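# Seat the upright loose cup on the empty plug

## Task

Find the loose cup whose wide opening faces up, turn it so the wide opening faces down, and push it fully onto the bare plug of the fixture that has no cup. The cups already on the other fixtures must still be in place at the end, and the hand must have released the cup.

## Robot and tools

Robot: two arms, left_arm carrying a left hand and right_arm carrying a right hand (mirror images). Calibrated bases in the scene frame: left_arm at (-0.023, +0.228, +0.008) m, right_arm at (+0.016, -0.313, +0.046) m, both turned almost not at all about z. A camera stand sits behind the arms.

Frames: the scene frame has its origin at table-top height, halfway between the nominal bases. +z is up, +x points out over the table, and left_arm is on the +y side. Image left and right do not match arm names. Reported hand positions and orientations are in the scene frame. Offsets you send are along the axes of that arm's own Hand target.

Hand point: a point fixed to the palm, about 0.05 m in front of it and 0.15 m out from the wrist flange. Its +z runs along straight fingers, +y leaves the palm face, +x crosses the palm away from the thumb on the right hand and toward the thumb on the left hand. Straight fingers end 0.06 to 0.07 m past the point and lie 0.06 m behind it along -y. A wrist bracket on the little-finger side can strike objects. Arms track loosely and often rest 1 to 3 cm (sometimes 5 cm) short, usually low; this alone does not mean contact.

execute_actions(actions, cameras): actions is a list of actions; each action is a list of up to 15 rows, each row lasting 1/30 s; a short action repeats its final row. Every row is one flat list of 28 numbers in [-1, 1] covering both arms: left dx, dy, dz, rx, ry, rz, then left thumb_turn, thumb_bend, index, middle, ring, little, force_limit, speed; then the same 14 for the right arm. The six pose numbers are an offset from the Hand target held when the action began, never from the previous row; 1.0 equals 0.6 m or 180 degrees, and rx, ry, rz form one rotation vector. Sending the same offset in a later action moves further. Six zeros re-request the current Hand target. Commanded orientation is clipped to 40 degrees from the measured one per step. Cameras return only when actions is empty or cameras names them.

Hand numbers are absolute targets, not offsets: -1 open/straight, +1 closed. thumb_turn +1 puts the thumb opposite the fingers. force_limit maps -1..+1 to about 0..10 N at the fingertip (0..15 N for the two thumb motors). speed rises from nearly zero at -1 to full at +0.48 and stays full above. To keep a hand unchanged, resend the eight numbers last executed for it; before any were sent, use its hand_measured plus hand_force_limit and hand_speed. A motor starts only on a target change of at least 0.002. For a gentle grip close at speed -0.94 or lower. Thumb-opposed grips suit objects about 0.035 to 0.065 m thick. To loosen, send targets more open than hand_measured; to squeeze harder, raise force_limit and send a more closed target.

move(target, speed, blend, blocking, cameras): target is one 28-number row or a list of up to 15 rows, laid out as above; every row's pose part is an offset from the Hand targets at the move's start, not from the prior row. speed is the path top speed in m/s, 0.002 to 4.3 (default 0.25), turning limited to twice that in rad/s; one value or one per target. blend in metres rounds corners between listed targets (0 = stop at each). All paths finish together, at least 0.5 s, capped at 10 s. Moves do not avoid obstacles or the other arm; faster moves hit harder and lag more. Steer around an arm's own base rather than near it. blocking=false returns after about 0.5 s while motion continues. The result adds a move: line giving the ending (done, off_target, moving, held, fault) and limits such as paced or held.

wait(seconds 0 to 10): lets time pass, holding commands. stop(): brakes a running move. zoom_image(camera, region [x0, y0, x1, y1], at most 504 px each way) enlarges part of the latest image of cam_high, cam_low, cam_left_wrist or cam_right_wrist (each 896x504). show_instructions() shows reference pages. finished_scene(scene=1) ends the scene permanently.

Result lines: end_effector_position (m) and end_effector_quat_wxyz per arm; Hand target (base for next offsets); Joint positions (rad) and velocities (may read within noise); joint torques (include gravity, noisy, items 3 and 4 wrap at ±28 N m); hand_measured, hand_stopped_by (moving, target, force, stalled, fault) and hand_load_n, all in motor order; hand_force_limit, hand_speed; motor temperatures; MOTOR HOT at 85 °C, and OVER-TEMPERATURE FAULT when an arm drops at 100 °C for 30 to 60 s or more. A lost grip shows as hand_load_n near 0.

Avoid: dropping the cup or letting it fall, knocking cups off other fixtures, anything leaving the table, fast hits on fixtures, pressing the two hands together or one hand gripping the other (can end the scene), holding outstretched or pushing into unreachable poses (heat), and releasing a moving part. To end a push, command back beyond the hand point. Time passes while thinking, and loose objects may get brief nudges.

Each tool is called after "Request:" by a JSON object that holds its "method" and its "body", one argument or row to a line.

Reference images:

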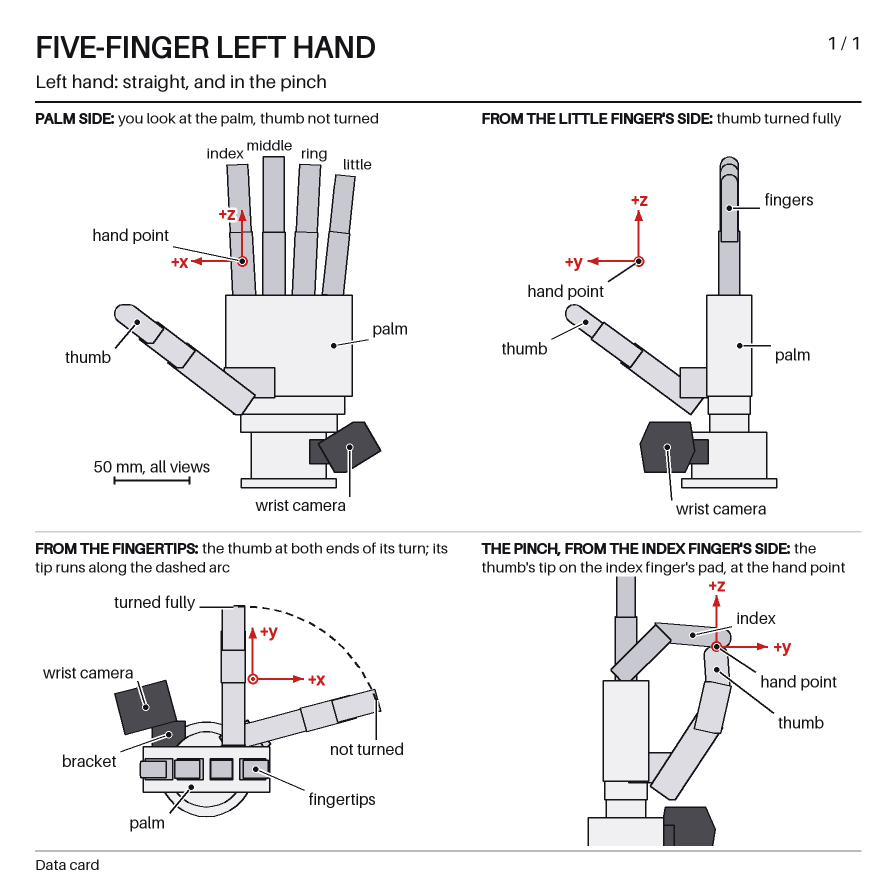

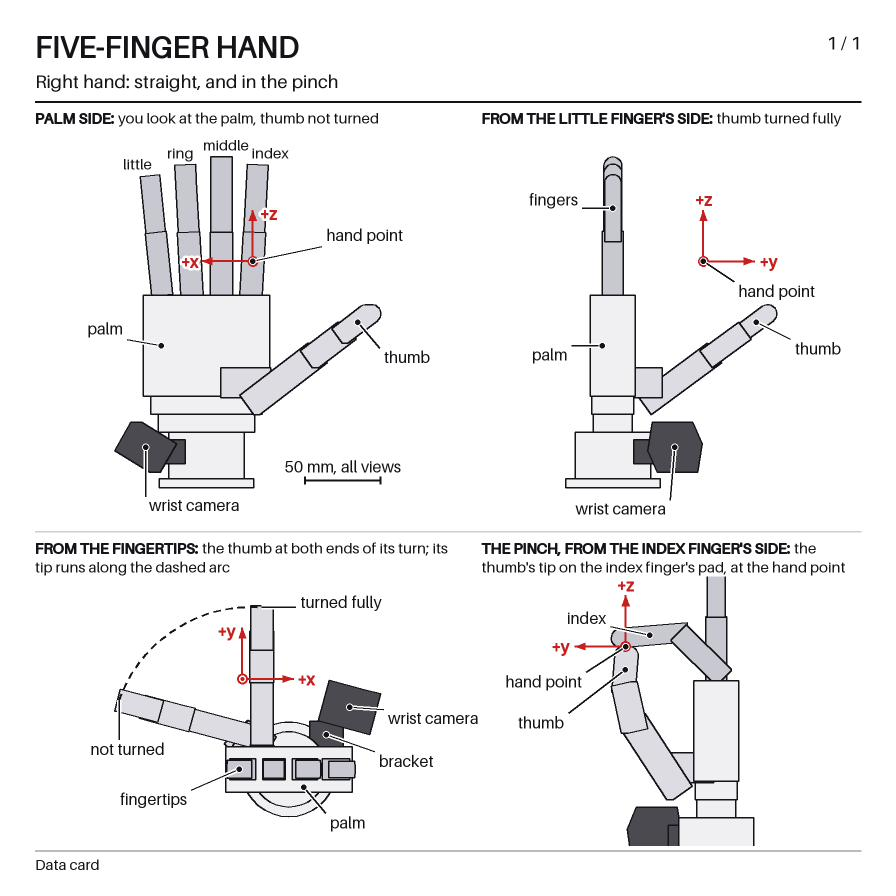

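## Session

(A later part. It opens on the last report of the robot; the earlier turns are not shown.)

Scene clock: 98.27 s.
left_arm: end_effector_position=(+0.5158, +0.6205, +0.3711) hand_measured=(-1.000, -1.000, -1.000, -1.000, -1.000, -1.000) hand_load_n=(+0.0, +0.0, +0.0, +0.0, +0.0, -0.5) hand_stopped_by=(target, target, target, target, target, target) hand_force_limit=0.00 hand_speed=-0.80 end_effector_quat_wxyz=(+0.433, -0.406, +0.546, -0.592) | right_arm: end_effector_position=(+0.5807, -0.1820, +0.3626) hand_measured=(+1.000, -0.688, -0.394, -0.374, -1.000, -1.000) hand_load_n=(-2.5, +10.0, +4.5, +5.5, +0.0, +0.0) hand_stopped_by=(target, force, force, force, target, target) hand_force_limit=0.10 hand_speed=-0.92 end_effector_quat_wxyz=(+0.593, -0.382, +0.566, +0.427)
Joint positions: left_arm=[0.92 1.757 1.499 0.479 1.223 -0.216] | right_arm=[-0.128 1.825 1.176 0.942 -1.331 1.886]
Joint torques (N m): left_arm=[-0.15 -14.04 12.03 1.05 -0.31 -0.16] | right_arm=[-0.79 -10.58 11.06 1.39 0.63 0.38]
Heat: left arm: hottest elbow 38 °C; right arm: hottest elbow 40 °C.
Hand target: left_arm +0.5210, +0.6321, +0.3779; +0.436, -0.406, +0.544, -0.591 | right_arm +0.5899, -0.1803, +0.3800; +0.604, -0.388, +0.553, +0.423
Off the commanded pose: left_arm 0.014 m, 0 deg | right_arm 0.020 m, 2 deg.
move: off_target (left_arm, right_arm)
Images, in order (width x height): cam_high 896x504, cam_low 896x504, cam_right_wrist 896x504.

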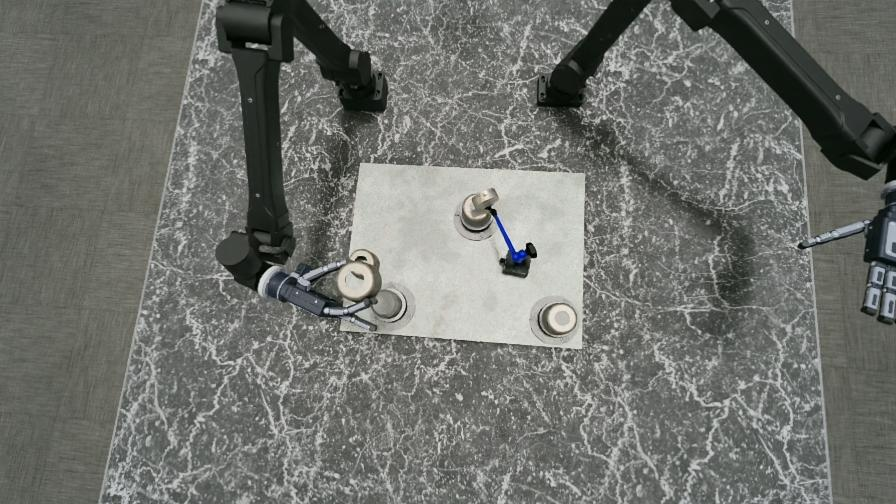

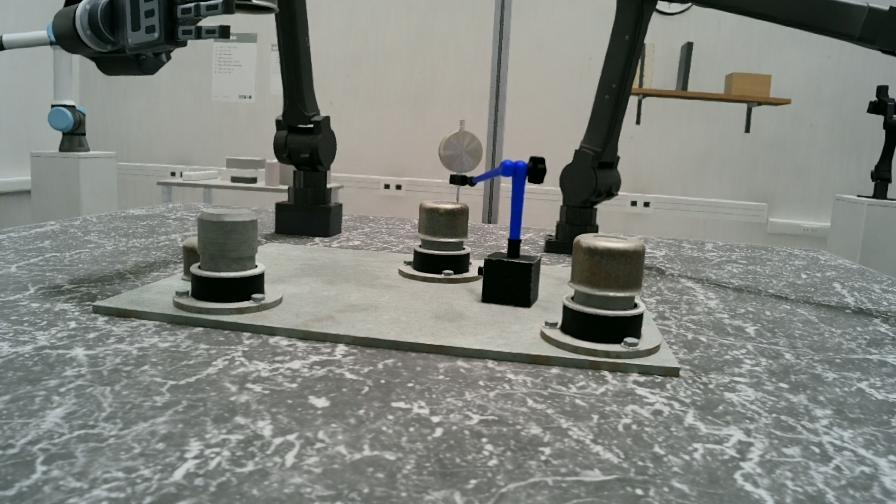

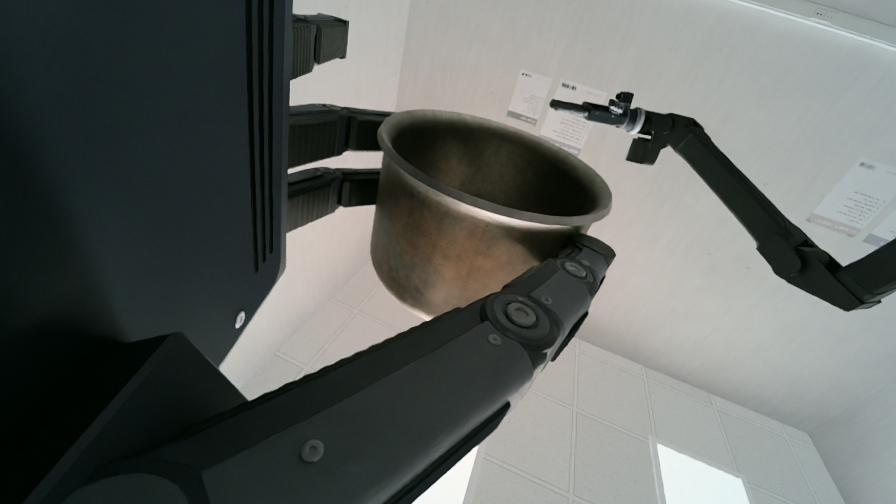

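Request:
{"method": "move", "body": {
  "target": [0, 0, 0, 0, 0, 0, -1, -1, -1, -1, -1, -1, 0, -0.8, 0.30, -0.0333, -0.0127, 0, -0.0053, -0.009, 1, -0.1, 0.0, 0.05, -1, -1, 0.1, -0.92],
  "speed": 0.2,
  "cameras": ["cam_high", "cam_low", "cam_right_wrist"]
}}

Request:
{"method": "zoom_image", "body": {
  "camera": "cam_high",
  "region": [300, 220, 460, 350]
}}

Request:
{"method": "zoom_image", "body": {
  "camera": "cam_low",
  "region": [100, 100, 340, 320]
}}

Scene clock: 102.60 s.
left_arm: end_effector_position=(+0.5158, +0.6205, +0.3711) hand_measured=(-1.000, -1.000, -1.000, -1.000, -1.000, -1.000) hand_load_n=(-0.5, +0.0, +0.0, +0.0, +0.0, +0.0) hand_stopped_by=(target, target, target, target, target, target) hand_force_limit=0.00 hand_speed=-0.80 end_effector_quat_wxyz=(+0.433, -0.406, +0.546, -0.592) | right_arm: end_effector_position=(+0.6011, -0.1836, +0.1879) hand_measured=(+1.000, -0.688, -0.394, -0.374, -1.000, -1.000) hand_load_n=(-2.0, +10.5, +4.5, +5.5, +0.0, +0.0) hand_stopped_by=(target, force, force, force, target, target) hand_force_limit=0.10 hand_speed=-0.92 end_effector_quat_wxyz=(+0.606, -0.385, +0.555, +0.420)
Joint positions: left_arm=[0.92 1.757 1.499 0.479 1.223 -0.216] | right_arm=[-0.125 2.22 1.214 1.364 -1.319 1.917]
Joint torques (N m): left_arm=[-0.38 -13.63 11.96 1.03 -0.32 -0.16] | right_arm=[-0.62 -12.34 8.59 1.32 0.71 0.4]
Heat: left arm: hottest elbow 39 °C; right arm: hottest elbow 40 °C.
Hand target: left_arm +0.5210, +0.6321, +0.3779; +0.436, -0.406, +0.544, -0.591 | right_arm +0.6115, -0.1796, +0.2001; +0.615, -0.392, +0.543, +0.417
Off the commanded pose: left_arm 0.014 m, 0 deg | right_arm 0.017 m, 2 deg.
move: off_target (left_arm, right_arm)
Images, in order (width x height): cam_high 896x504, cam_low 896x504, cam_right_wrist 896x504.

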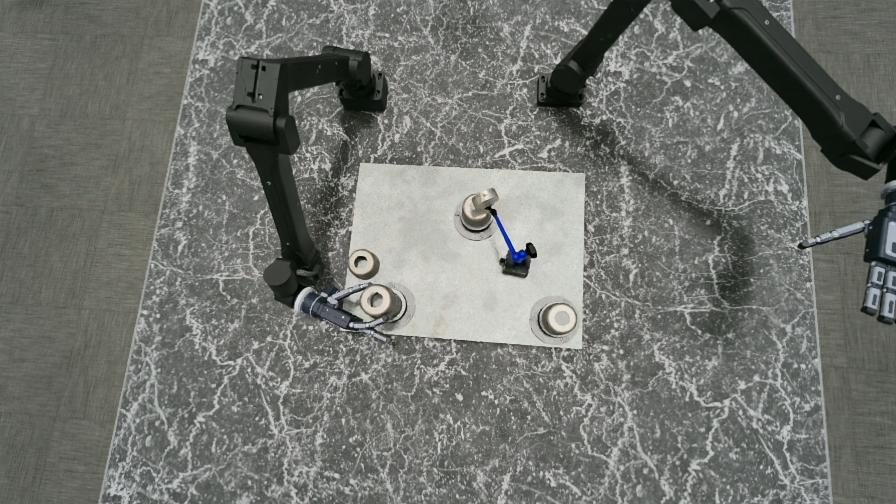

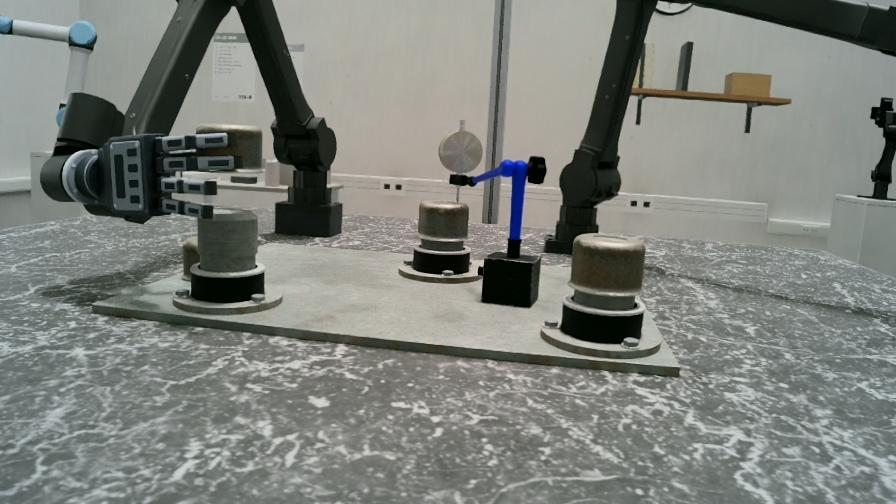

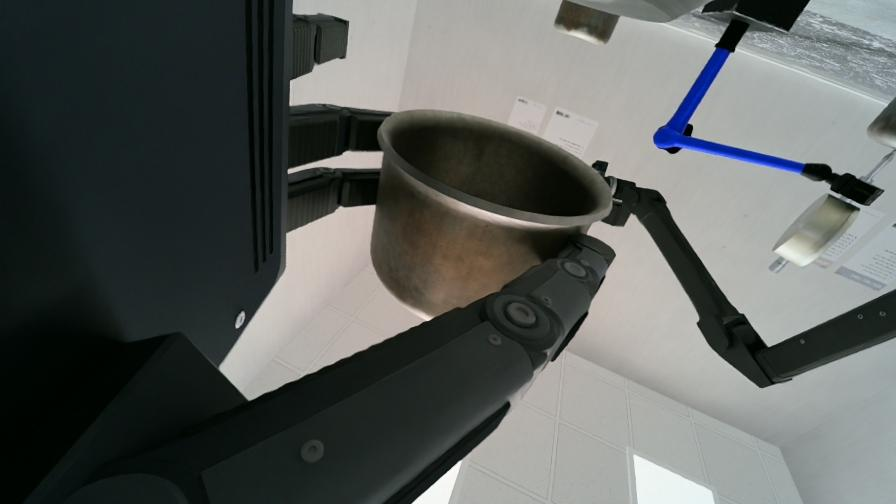

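Scaled by 3.150 from the camera's 896x504 image, which has a finer 1280x720 frame.

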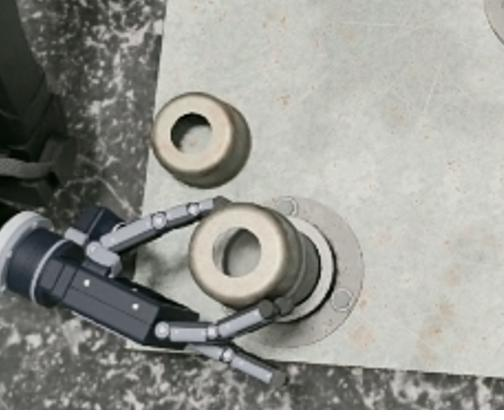

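Scaled by 2.100 from the camera's 896x504 image, which has a finer 1280x720 frame.

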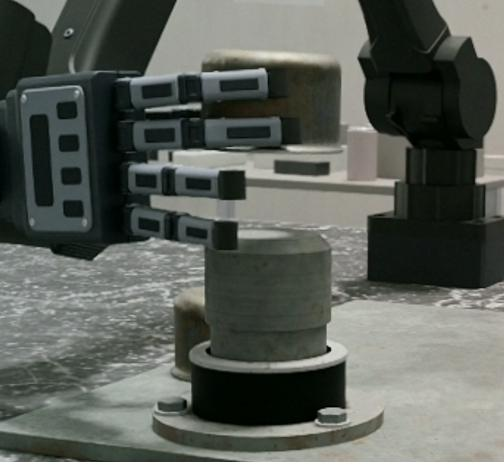

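Request:
{"method": "zoom_image", "body": {
  "camera": "cam_high",
  "region": [350, 270, 430, 335]
}}

Request:
{"method": "zoom_image", "body": {
  "camera": "cam_low",
  "region": [180, 110, 280, 210]
}}

Scaled by 6.300 from the camera's 896x504 image, which has a finer 1280x720 frame.

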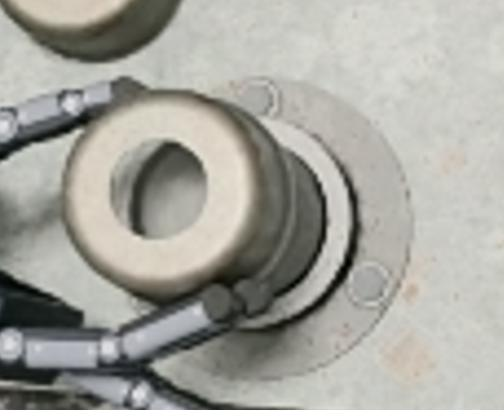

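Scaled by 5.040 from the camera's 896x504 image, which has a finer 1280x720 frame.

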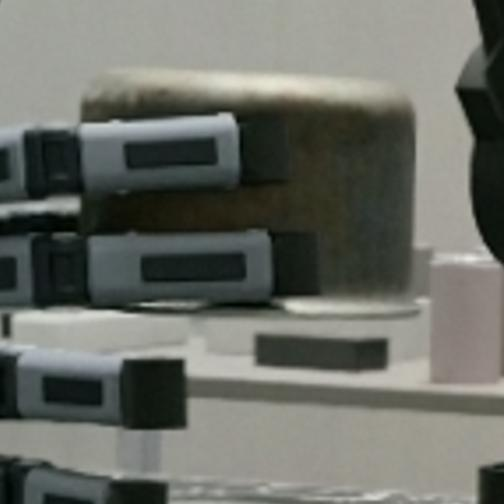

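Request:
{"method": "move", "body": {
  "target": [0, 0, 0, 0, 0, 0, -1, -1, -1, -1, -1, -1, 0, -0.8, 0.0587, -0.0071, -0.0028, 0, 0, 0, 1, -0.1, 0.0, 0.05, -1, -1, 0.1, -0.92],
  "speed": 0.06,
  "cameras": ["cam_high", "cam_low", "cam_right_wrist"]
}}

Request:
{"method": "zoom_image", "body": {
  "camera": "cam_high",
  "region": [350, 270, 430, 335]
}}

Request:
{"method": "zoom_image", "body": {
  "camera": "cam_low",
  "region": [160, 120, 320, 310]
}}

Scene clock: 107.60 s.
left_arm: end_effector_position=(+0.5158, +0.6205, +0.3711) hand_measured=(-1.000, -1.000, -1.000, -1.000, -1.000, -1.000) hand_load_n=(+0.0, +0.0, +0.0, +0.0, +0.0, +0.0) hand_stopped_by=(target, target, target, target, target, target) hand_force_limit=0.00 hand_speed=-0.80 end_effector_quat_wxyz=(+0.433, -0.406, +0.546, -0.592) | right_arm: end_effector_position=(+0.6073, -0.1838, +0.1542) hand_measured=(+1.000, -0.688, -0.394, -0.374, -1.000, -1.000) hand_load_n=(-2.0, +10.0, +4.5, +5.5, +0.0, +0.0) hand_stopped_by=(target, force, force, force, target, target) hand_force_limit=0.10 hand_speed=-0.92 end_effector_quat_wxyz=(+0.606, -0.385, +0.555, +0.420)
Joint positions: left_arm=[0.92 1.757 1.499 0.479 1.223 -0.216] | right_arm=[-0.124 2.305 1.254 1.411 -1.318 1.918]
Joint torques (N m): left_arm=[-0.26 -13.8 12.04 1.16 -0.32 -0.19] | right_arm=[-0.44 -13.04 8.1 1.35 0.71 0.36]
Heat: left arm: hottest elbow 39 °C; right arm: hottest elbow 40 °C.
Hand target: left_arm +0.5210, +0.6321, +0.3779; +0.436, -0.406, +0.544, -0.591 | right_arm +0.6172, -0.1794, +0.1650; +0.615, -0.392, +0.543, +0.417
Off the commanded pose: left_arm 0.014 m, 0 deg | right_arm 0.015 m, 2 deg.
move: off_target (left_arm, right_arm)
Images, in order (width x height): cam_high 896x504, cam_low 896x504, cam_right_wrist 896x504.

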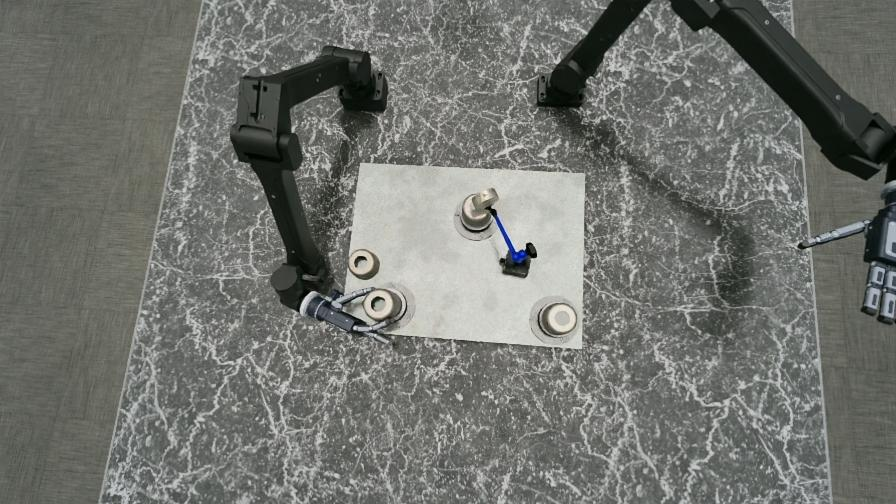

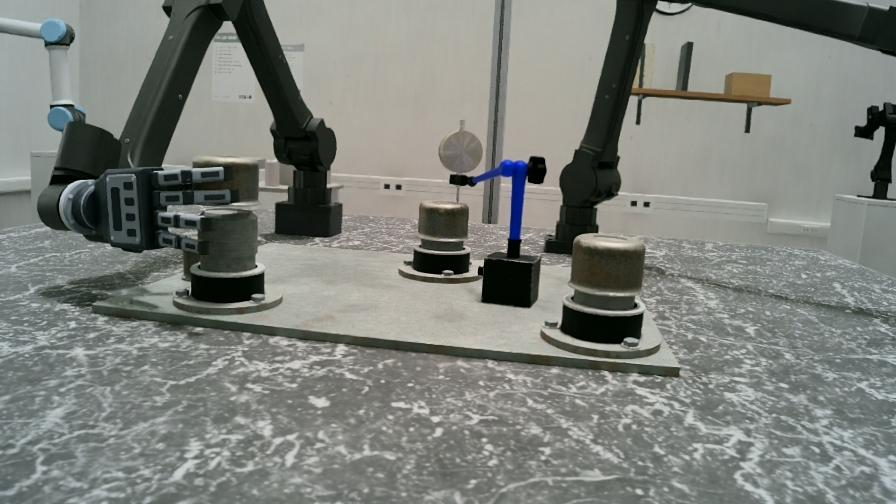

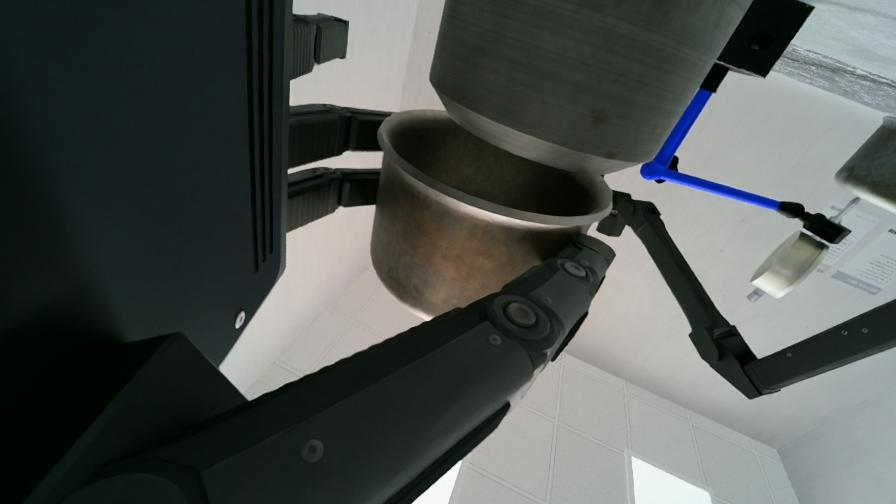

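Scaled by 6.300 from the camera's 896x504 image, which has a finer 1280x720 frame.

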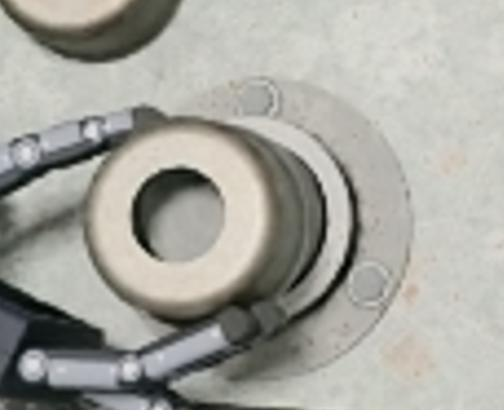

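Scaled by 2.653 from the camera's 896x504 image, which has a finer 1280x720 frame.

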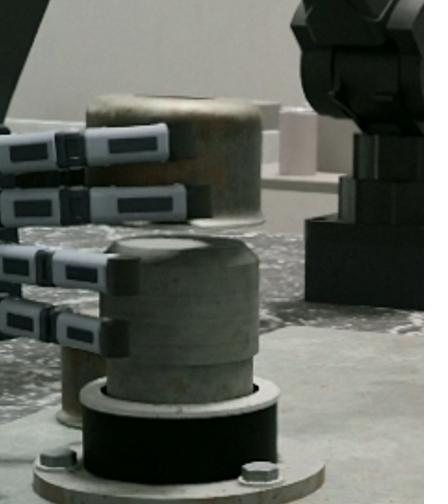

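Request:
{"method": "zoom_image", "body": {
  "camera": "cam_low",
  "region": [180, 145, 280, 225]
}}

Request:
{"method": "zoom_image", "body": {
  "camera": "cam_right_wrist",
  "region": [340, 0, 800, 340]
}}

Request:
{"method": "zoom_image", "body": {
  "camera": "cam_high",
  "region": [360, 280, 410, 325]
}}

Scaled by 5.040 from the camera's 896x504 image, which has a finer 1280x720 frame.

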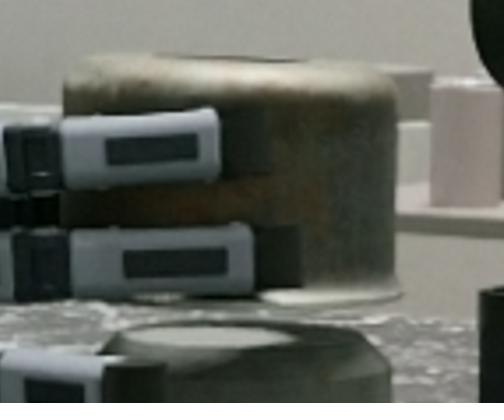

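Scaled by 1.096 from the camera's 896x504 image, which has a finer 1280x720 frame.

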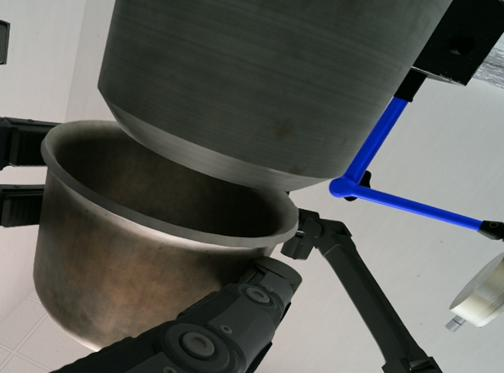

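Scaled by 10.080 from the camera's 896x504 image, which has a finer 1280x720 frame.

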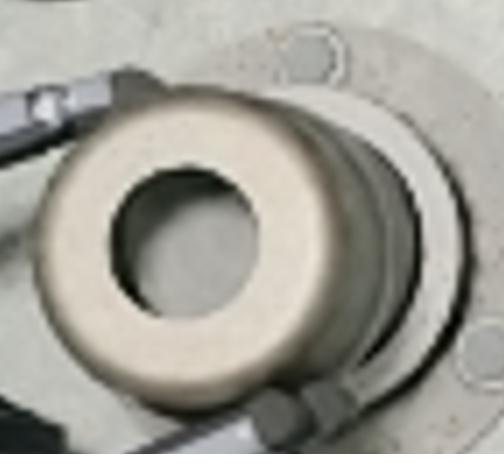

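Request:
{"method": "move", "body": {
  "target": [0, 0, 0, 0, 0, 0, -1, -1, -1, -1, -1, -1, 0, -0.8, 0.0332, 0.0072, -0.0013, 0, 0, 0, 1, -0.1, 0.0, 0.05, -1, -1, 0.1, -0.92],
  "speed": 0.03,
  "cameras": ["cam_high", "cam_low", "cam_right_wrist"]
}}

Request:
{"method": "zoom_image", "body": {
  "camera": "cam_high",
  "region": [360, 280, 410, 325]
}}

Request:
{"method": "zoom_image", "body": {
  "camera": "cam_low",
  "region": [160, 140, 300, 310]
}}

Request:
{"method": "zoom_image", "body": {
  "camera": "cam_right_wrist",
  "region": [340, 0, 800, 340]
}}

Scene clock: 123.60 s.
left_arm: end_effector_position=(+0.5158, +0.6205, +0.3711) hand_measured=(-1.000, -1.000, -1.000, -1.000, -1.000, -1.000) hand_load_n=(-0.5, +0.0, -0.5, +0.0, +0.0, +0.0) hand_stopped_by=(target, target, target, target, target, target) hand_force_limit=0.00 hand_speed=-0.80 end_effector_quat_wxyz=(+0.433, -0.406, +0.546, -0.592) | right_arm: end_effector_position=(+0.6044, -0.1817, +0.1398) hand_measured=(+1.000, -0.688, -0.394, -0.374, -1.000, -1.000) hand_load_n=(-1.0, +10.5, +4.5, +5.0, +0.0, +0.0) hand_stopped_by=(target, force, force, force, target, target) hand_force_limit=0.10 hand_speed=-0.92 end_effector_quat_wxyz=(+0.606, -0.385, +0.554, +0.421)
Joint positions: left_arm=[0.92 1.757 1.499 0.479 1.223 -0.216] | right_arm=[-0.121 2.336 1.254 1.443 -1.316 1.921]
Joint torques (N m): left_arm=[0.32 -13.39 12.04 1.02 -0.3 -0.22] | right_arm=[-0.5 -12.34 7.97 1.36 0.75 0.24]
Heat: left arm: hottest elbow 41 °C; right arm: hottest elbow 41 °C.
Hand target: left_arm +0.5210, +0.6321, +0.3779; +0.436, -0.406, +0.544, -0.591 | right_arm +0.6140, -0.1768, +0.1449; +0.615, -0.392, +0.543, +0.417
Off the commanded pose: left_arm 0.014 m, 0 deg | right_arm 0.012 m, 2 deg.
move: off_target (left_arm, right_arm)
Images, in order (width x height): cam_high 896x504, cam_low 896x504, cam_right_wrist 896x504.

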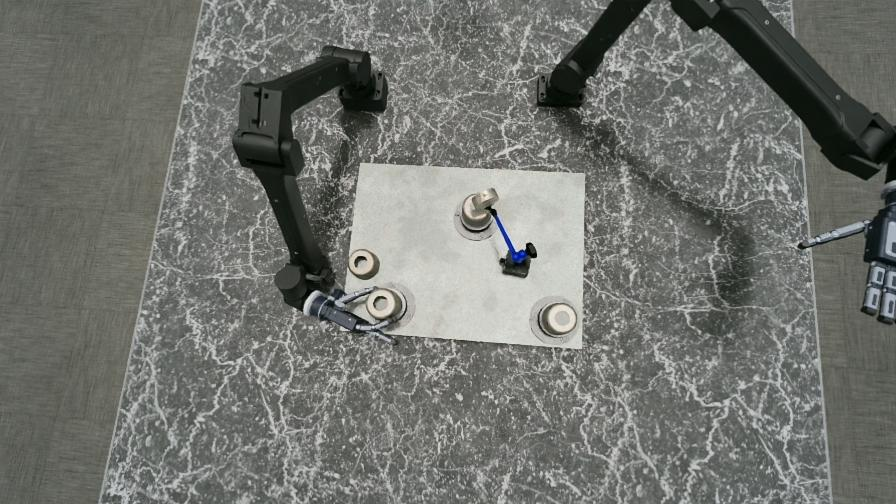

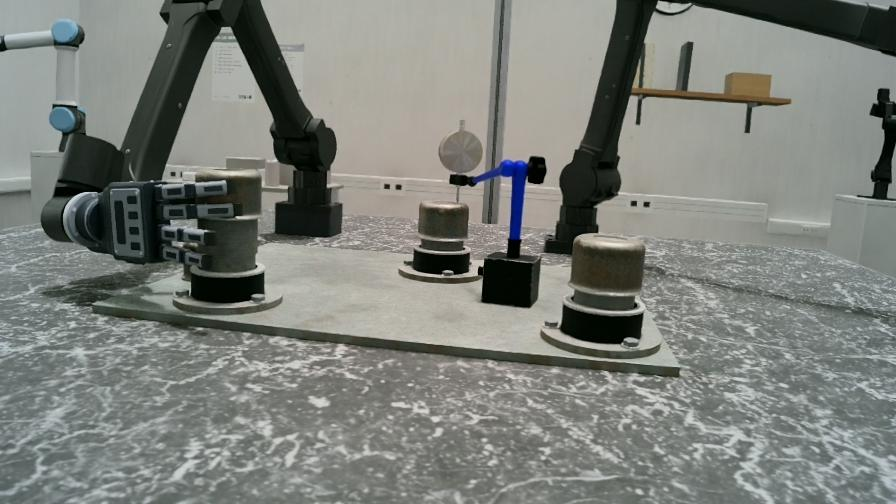

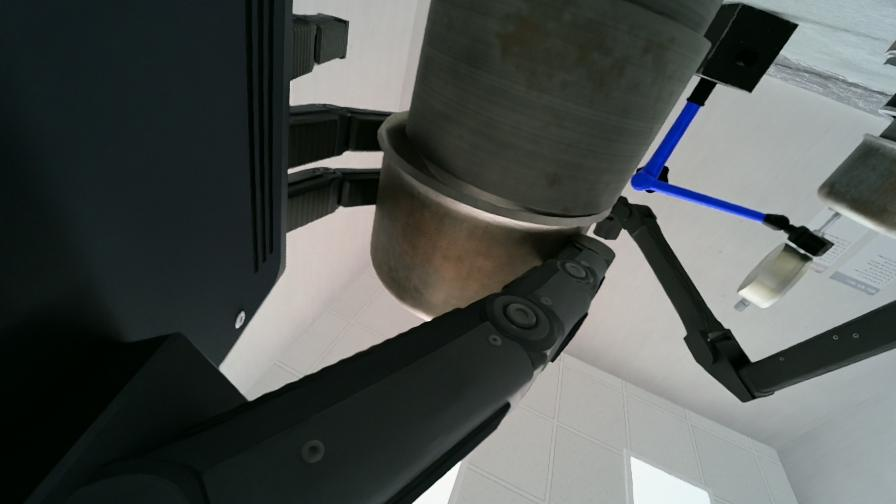

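Scaled by 10.080 from the camera's 896x504 image, which has a finer 1280x720 frame.

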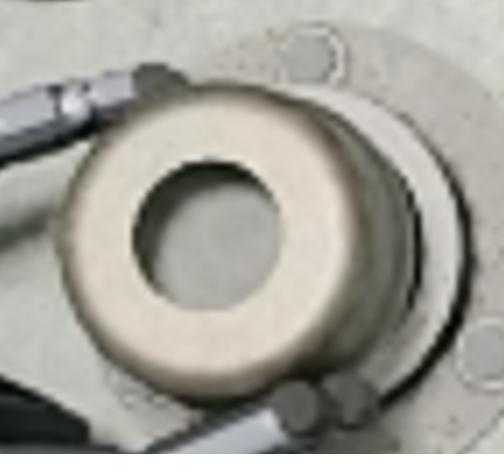

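Scaled by 2.965 from the camera's 896x504 image, which has a finer 1280x720 frame.

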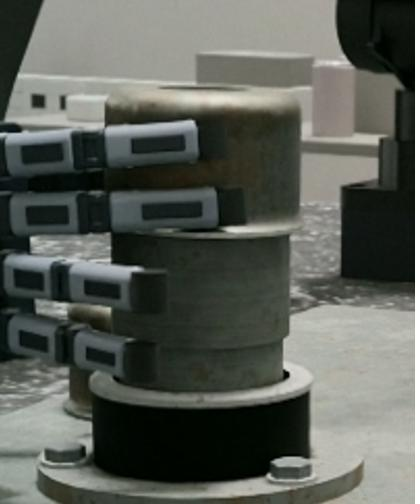

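Scaled by 1.096 from the camera's 896x504 image, which has a finer 1280x720 frame.

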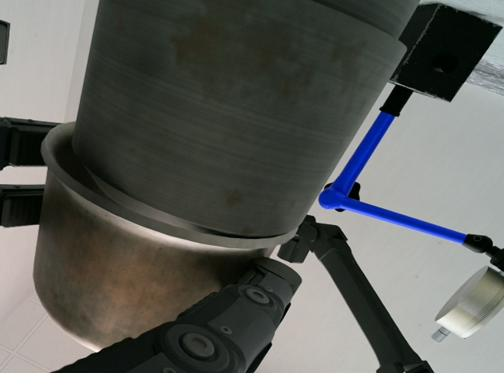

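Request:
{"method": "move", "body": {
  "target": [0, 0, 0, 0, 0, 0, -1, -1, -1, -1, -1, -1, 0, -0.8, 0.02, 0.0015, -0.001, 0, 0, 0, 1, -0.1, 0.0, 0.05, -1, -1, 0.1, -0.92],
  "speed": 0.03,
  "cameras": ["cam_high", "cam_low", "cam_right_wrist"]
}}

Request:
{"method": "zoom_image", "body": {
  "camera": "cam_low",
  "region": [160, 140, 300, 310]
}}

Request:
{"method": "zoom_image", "body": {
  "camera": "cam_right_wrist",
  "region": [340, 0, 800, 340]
}}

Scene clock: 126.67 s.
left_arm: end_effector_position=(+0.5158, +0.6205, +0.3711) hand_measured=(-1.000, -1.000, -1.000, -1.000, -1.000, -1.000) hand_load_n=(-0.5, +0.0, +0.0, +0.0, +0.0, +0.0) hand_stopped_by=(target, target, target, target, target, target) hand_force_limit=0.00 hand_speed=-0.80 end_effector_quat_wxyz=(+0.433, -0.406, +0.546, -0.592) | right_arm: end_effector_position=(+0.6049, -0.1818, +0.1388) hand_measured=(+1.000, -0.688, -0.394, -0.374, -1.000, -1.000) hand_load_n=(+3.5, +11.5, +5.0, +2.5, +0.0, +0.0) hand_stopped_by=(target, force, force, force, target, target) hand_force_limit=0.10 hand_speed=-0.92 end_effector_quat_wxyz=(+0.606, -0.384, +0.553, +0.423)
Joint positions: left_arm=[0.92 1.757 1.499 0.479 1.223 -0.216] | right_arm=[-0.121 2.346 1.263 1.465 -1.317 1.944]
Joint torques (N m): left_arm=[-0.09 -13.51 12.14 1.14 -0.31 -0.18] | right_arm=[-0.26 -11.4 7.92 1.14 0.86 -0.06]
Heat: left arm: hottest elbow 41 °C; right arm: hottest elbow 40 °C.
Hand target: left_arm +0.5210, +0.6321, +0.3779; +0.436, -0.406, +0.544, -0.591 | right_arm +0.6138, -0.1761, +0.1330; +0.615, -0.392, +0.542, +0.417
Off the commanded pose: left_arm 0.014 m, 0 deg | right_arm 0.012 m, 2 deg.
move: off_target (left_arm, right_arm)
Images, in order (width x height): cam_high 896x504, cam_low 896x504, cam_right_wrist 896x504.

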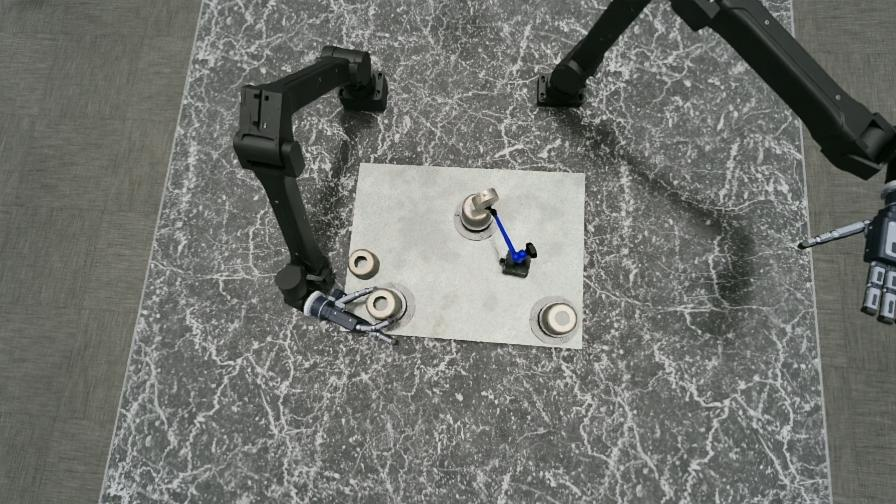

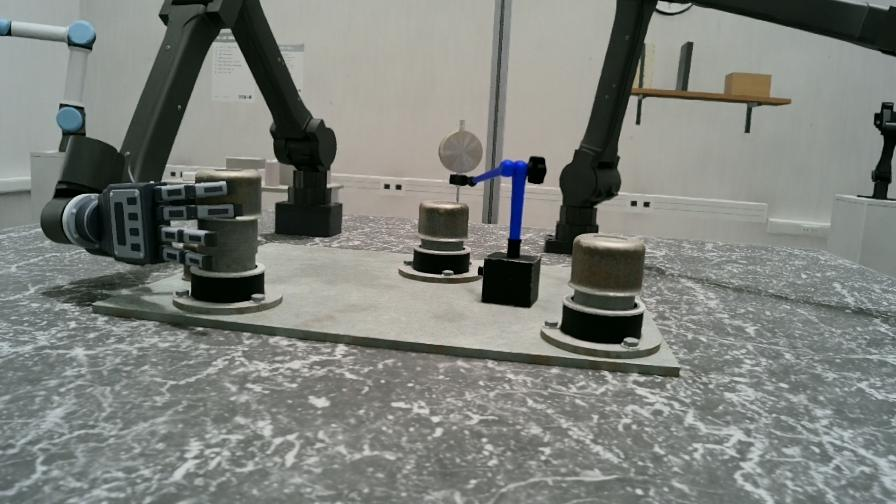

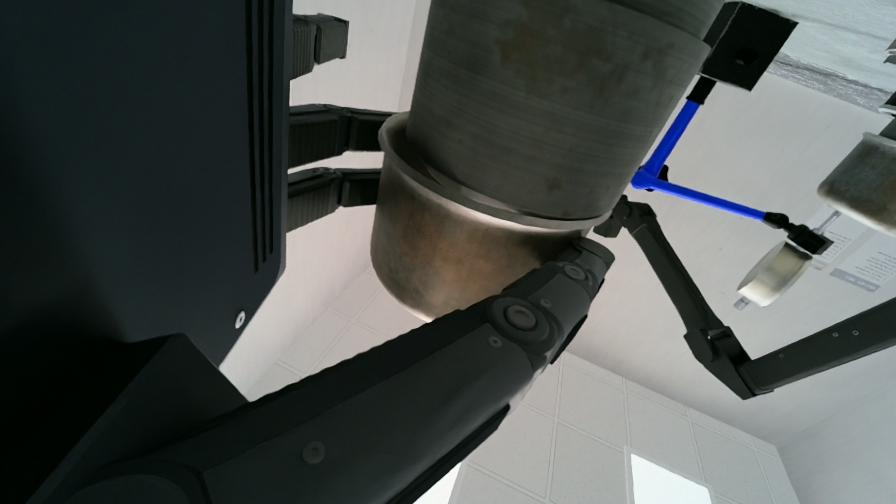

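Scaled by 2.965 from the camera's 896x504 image, which has a finer 1280x720 frame.

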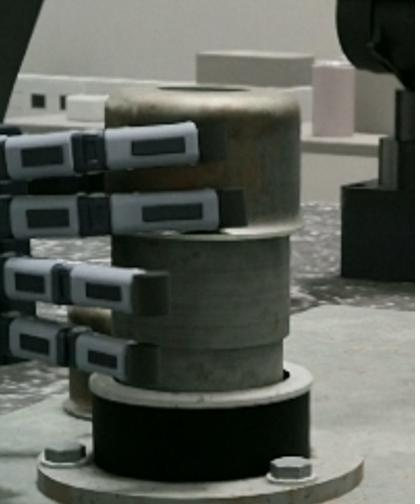

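Scaled by 1.096 from the camera's 896x504 image, which has a finer 1280x720 frame.

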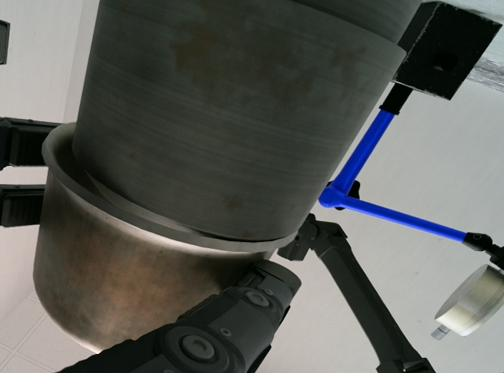

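Request:
{"method": "move", "body": {
  "target": [
    [0, 0, 0, 0, 0, 0, -1, -1, -1, -1, -1, -1, 0, -0.8, -0.0172, 0.0053, -0.0022, 0, 0, 0, 1, -0.1, 0.0, 0.05, -1, -1, 0.1, -0.92],
    [0, 0, 0, 0, 0, 0, -1, -1, -1, -1, -1, -1, 0, -0.8, 0.0192, 0.0065, -0.0058, 0, 0, 0, 1, -0.1, 0.0, 0.05, -1, -1, 0.1, -0.92]
  ],
  "speed": 0.03,
  "cameras": ["cam_high", "cam_low", "cam_right_wrist"]
}}

Request:
{"method": "zoom_image", "body": {
  "camera": "cam_low",
  "region": [160, 140, 300, 310]
}}

Request:
{"method": "zoom_image", "body": {
  "camera": "cam_right_wrist",
  "region": [340, 0, 800, 340]
}}

Request:
{"method": "zoom_image", "body": {
  "camera": "cam_high",
  "region": [360, 280, 410, 325]
}}

Scene clock: 130.57 s.
left_arm: end_effector_position=(+0.5158, +0.6205, +0.3711) hand_measured=(-1.000, -1.000, -1.000, -1.000, -1.000, -1.000) hand_load_n=(-0.5, +0.0, +0.0, +0.0, +0.0, +0.0) hand_stopped_by=(target, target, target, target, target, target) hand_force_limit=0.00 hand_speed=-0.80 end_effector_quat_wxyz=(+0.433, -0.406, +0.546, -0.592) | right_arm: end_effector_position=(+0.6036, -0.1820, +0.1372) hand_measured=(+1.000, -0.688, -0.394, -0.374, -1.000, -1.000) hand_load_n=(+5.5, +12.0, +5.0, +2.0, +0.0, +0.0) hand_stopped_by=(target, force, force, force, target, target) hand_force_limit=0.10 hand_speed=-0.92 end_effector_quat_wxyz=(+0.608, -0.384, +0.550, +0.425)
Joint positions: left_arm=[0.92 1.757 1.499 0.479 1.223 -0.216] | right_arm=[-0.121 2.356 1.267 1.499 -1.316 1.968]
Joint torques (N m): left_arm=[0.15 -13.86 12.01 1.14 -0.3 -0.2] | right_arm=[-0.67 -10.34 7.28 1.01 0.81 -0.22]
Heat: left arm: hottest elbow 41 °C; right arm: hottest elbow 40 °C.
Hand target: left_arm +0.5210, +0.6321, +0.3779; +0.436, -0.406, +0.544, -0.591 | right_arm +0.6097, -0.1770, +0.1210; +0.615, -0.392, +0.543, +0.417
Off the commanded pose: left_arm 0.014 m, 0 deg | right_arm 0.018 m, 2 deg.
move: off_target (left_arm, right_arm)
Images, in order (width x height): cam_high 896x504, cam_low 896x504, cam_right_wrist 896x504.

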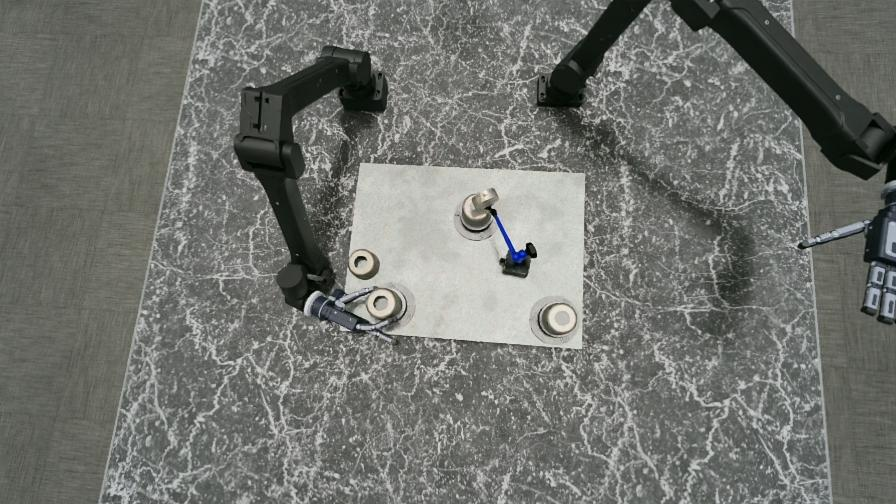

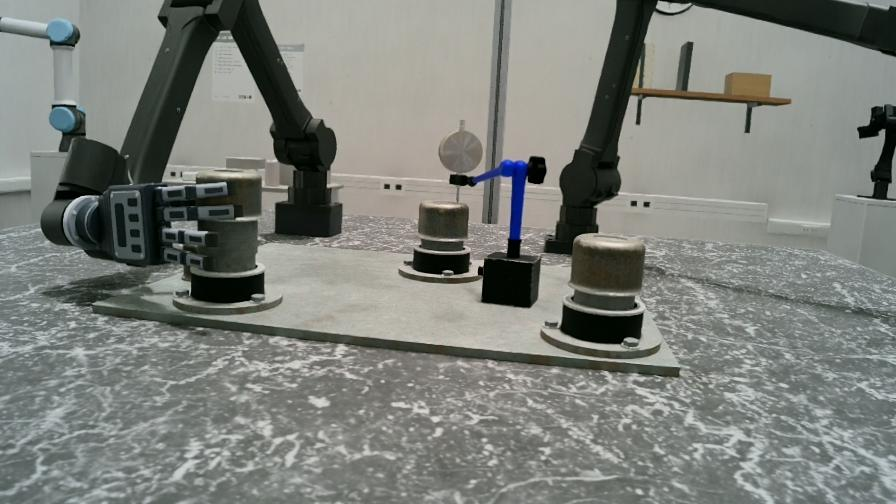

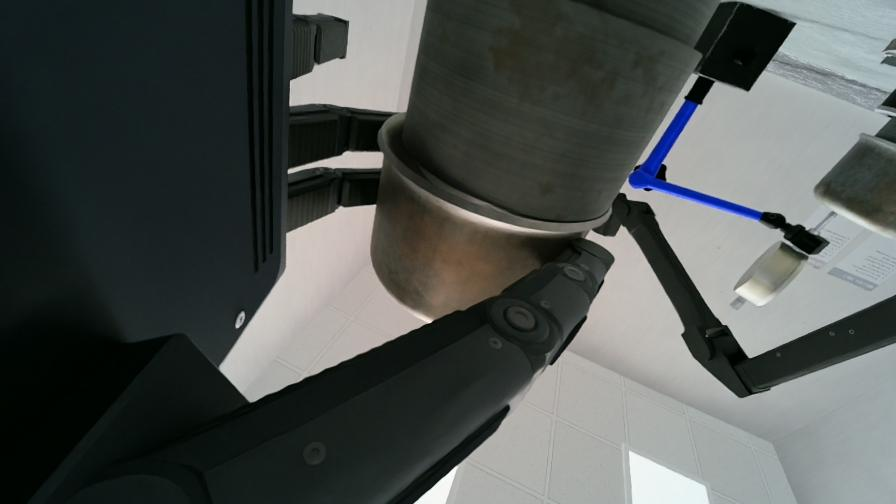

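Scaled by 2.965 from the camera's 896x504 image, which has a finer 1280x720 frame.

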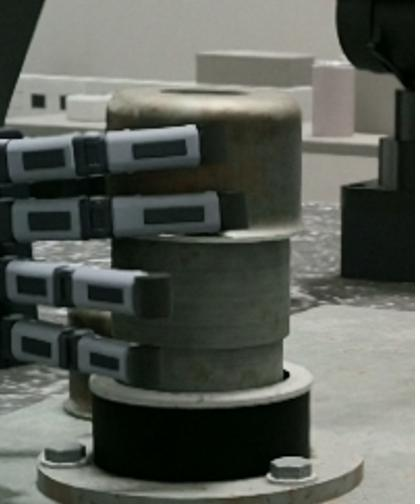

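Scaled by 1.096 from the camera's 896x504 image, which has a finer 1280x720 frame.

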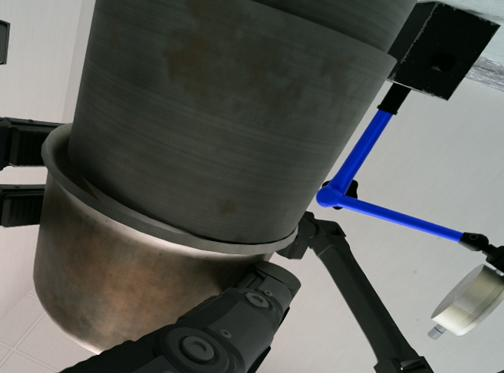

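Scaled by 10.080 from the camera's 896x504 image, which has a finer 1280x720 frame.

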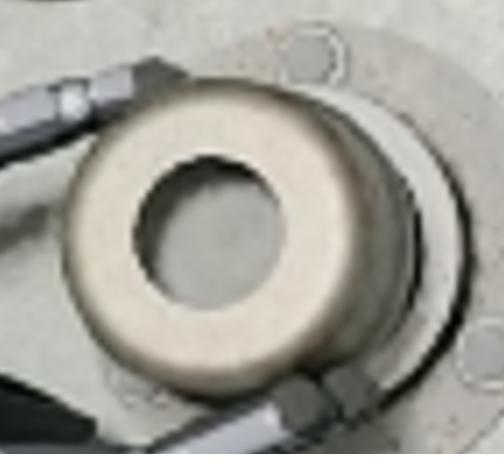

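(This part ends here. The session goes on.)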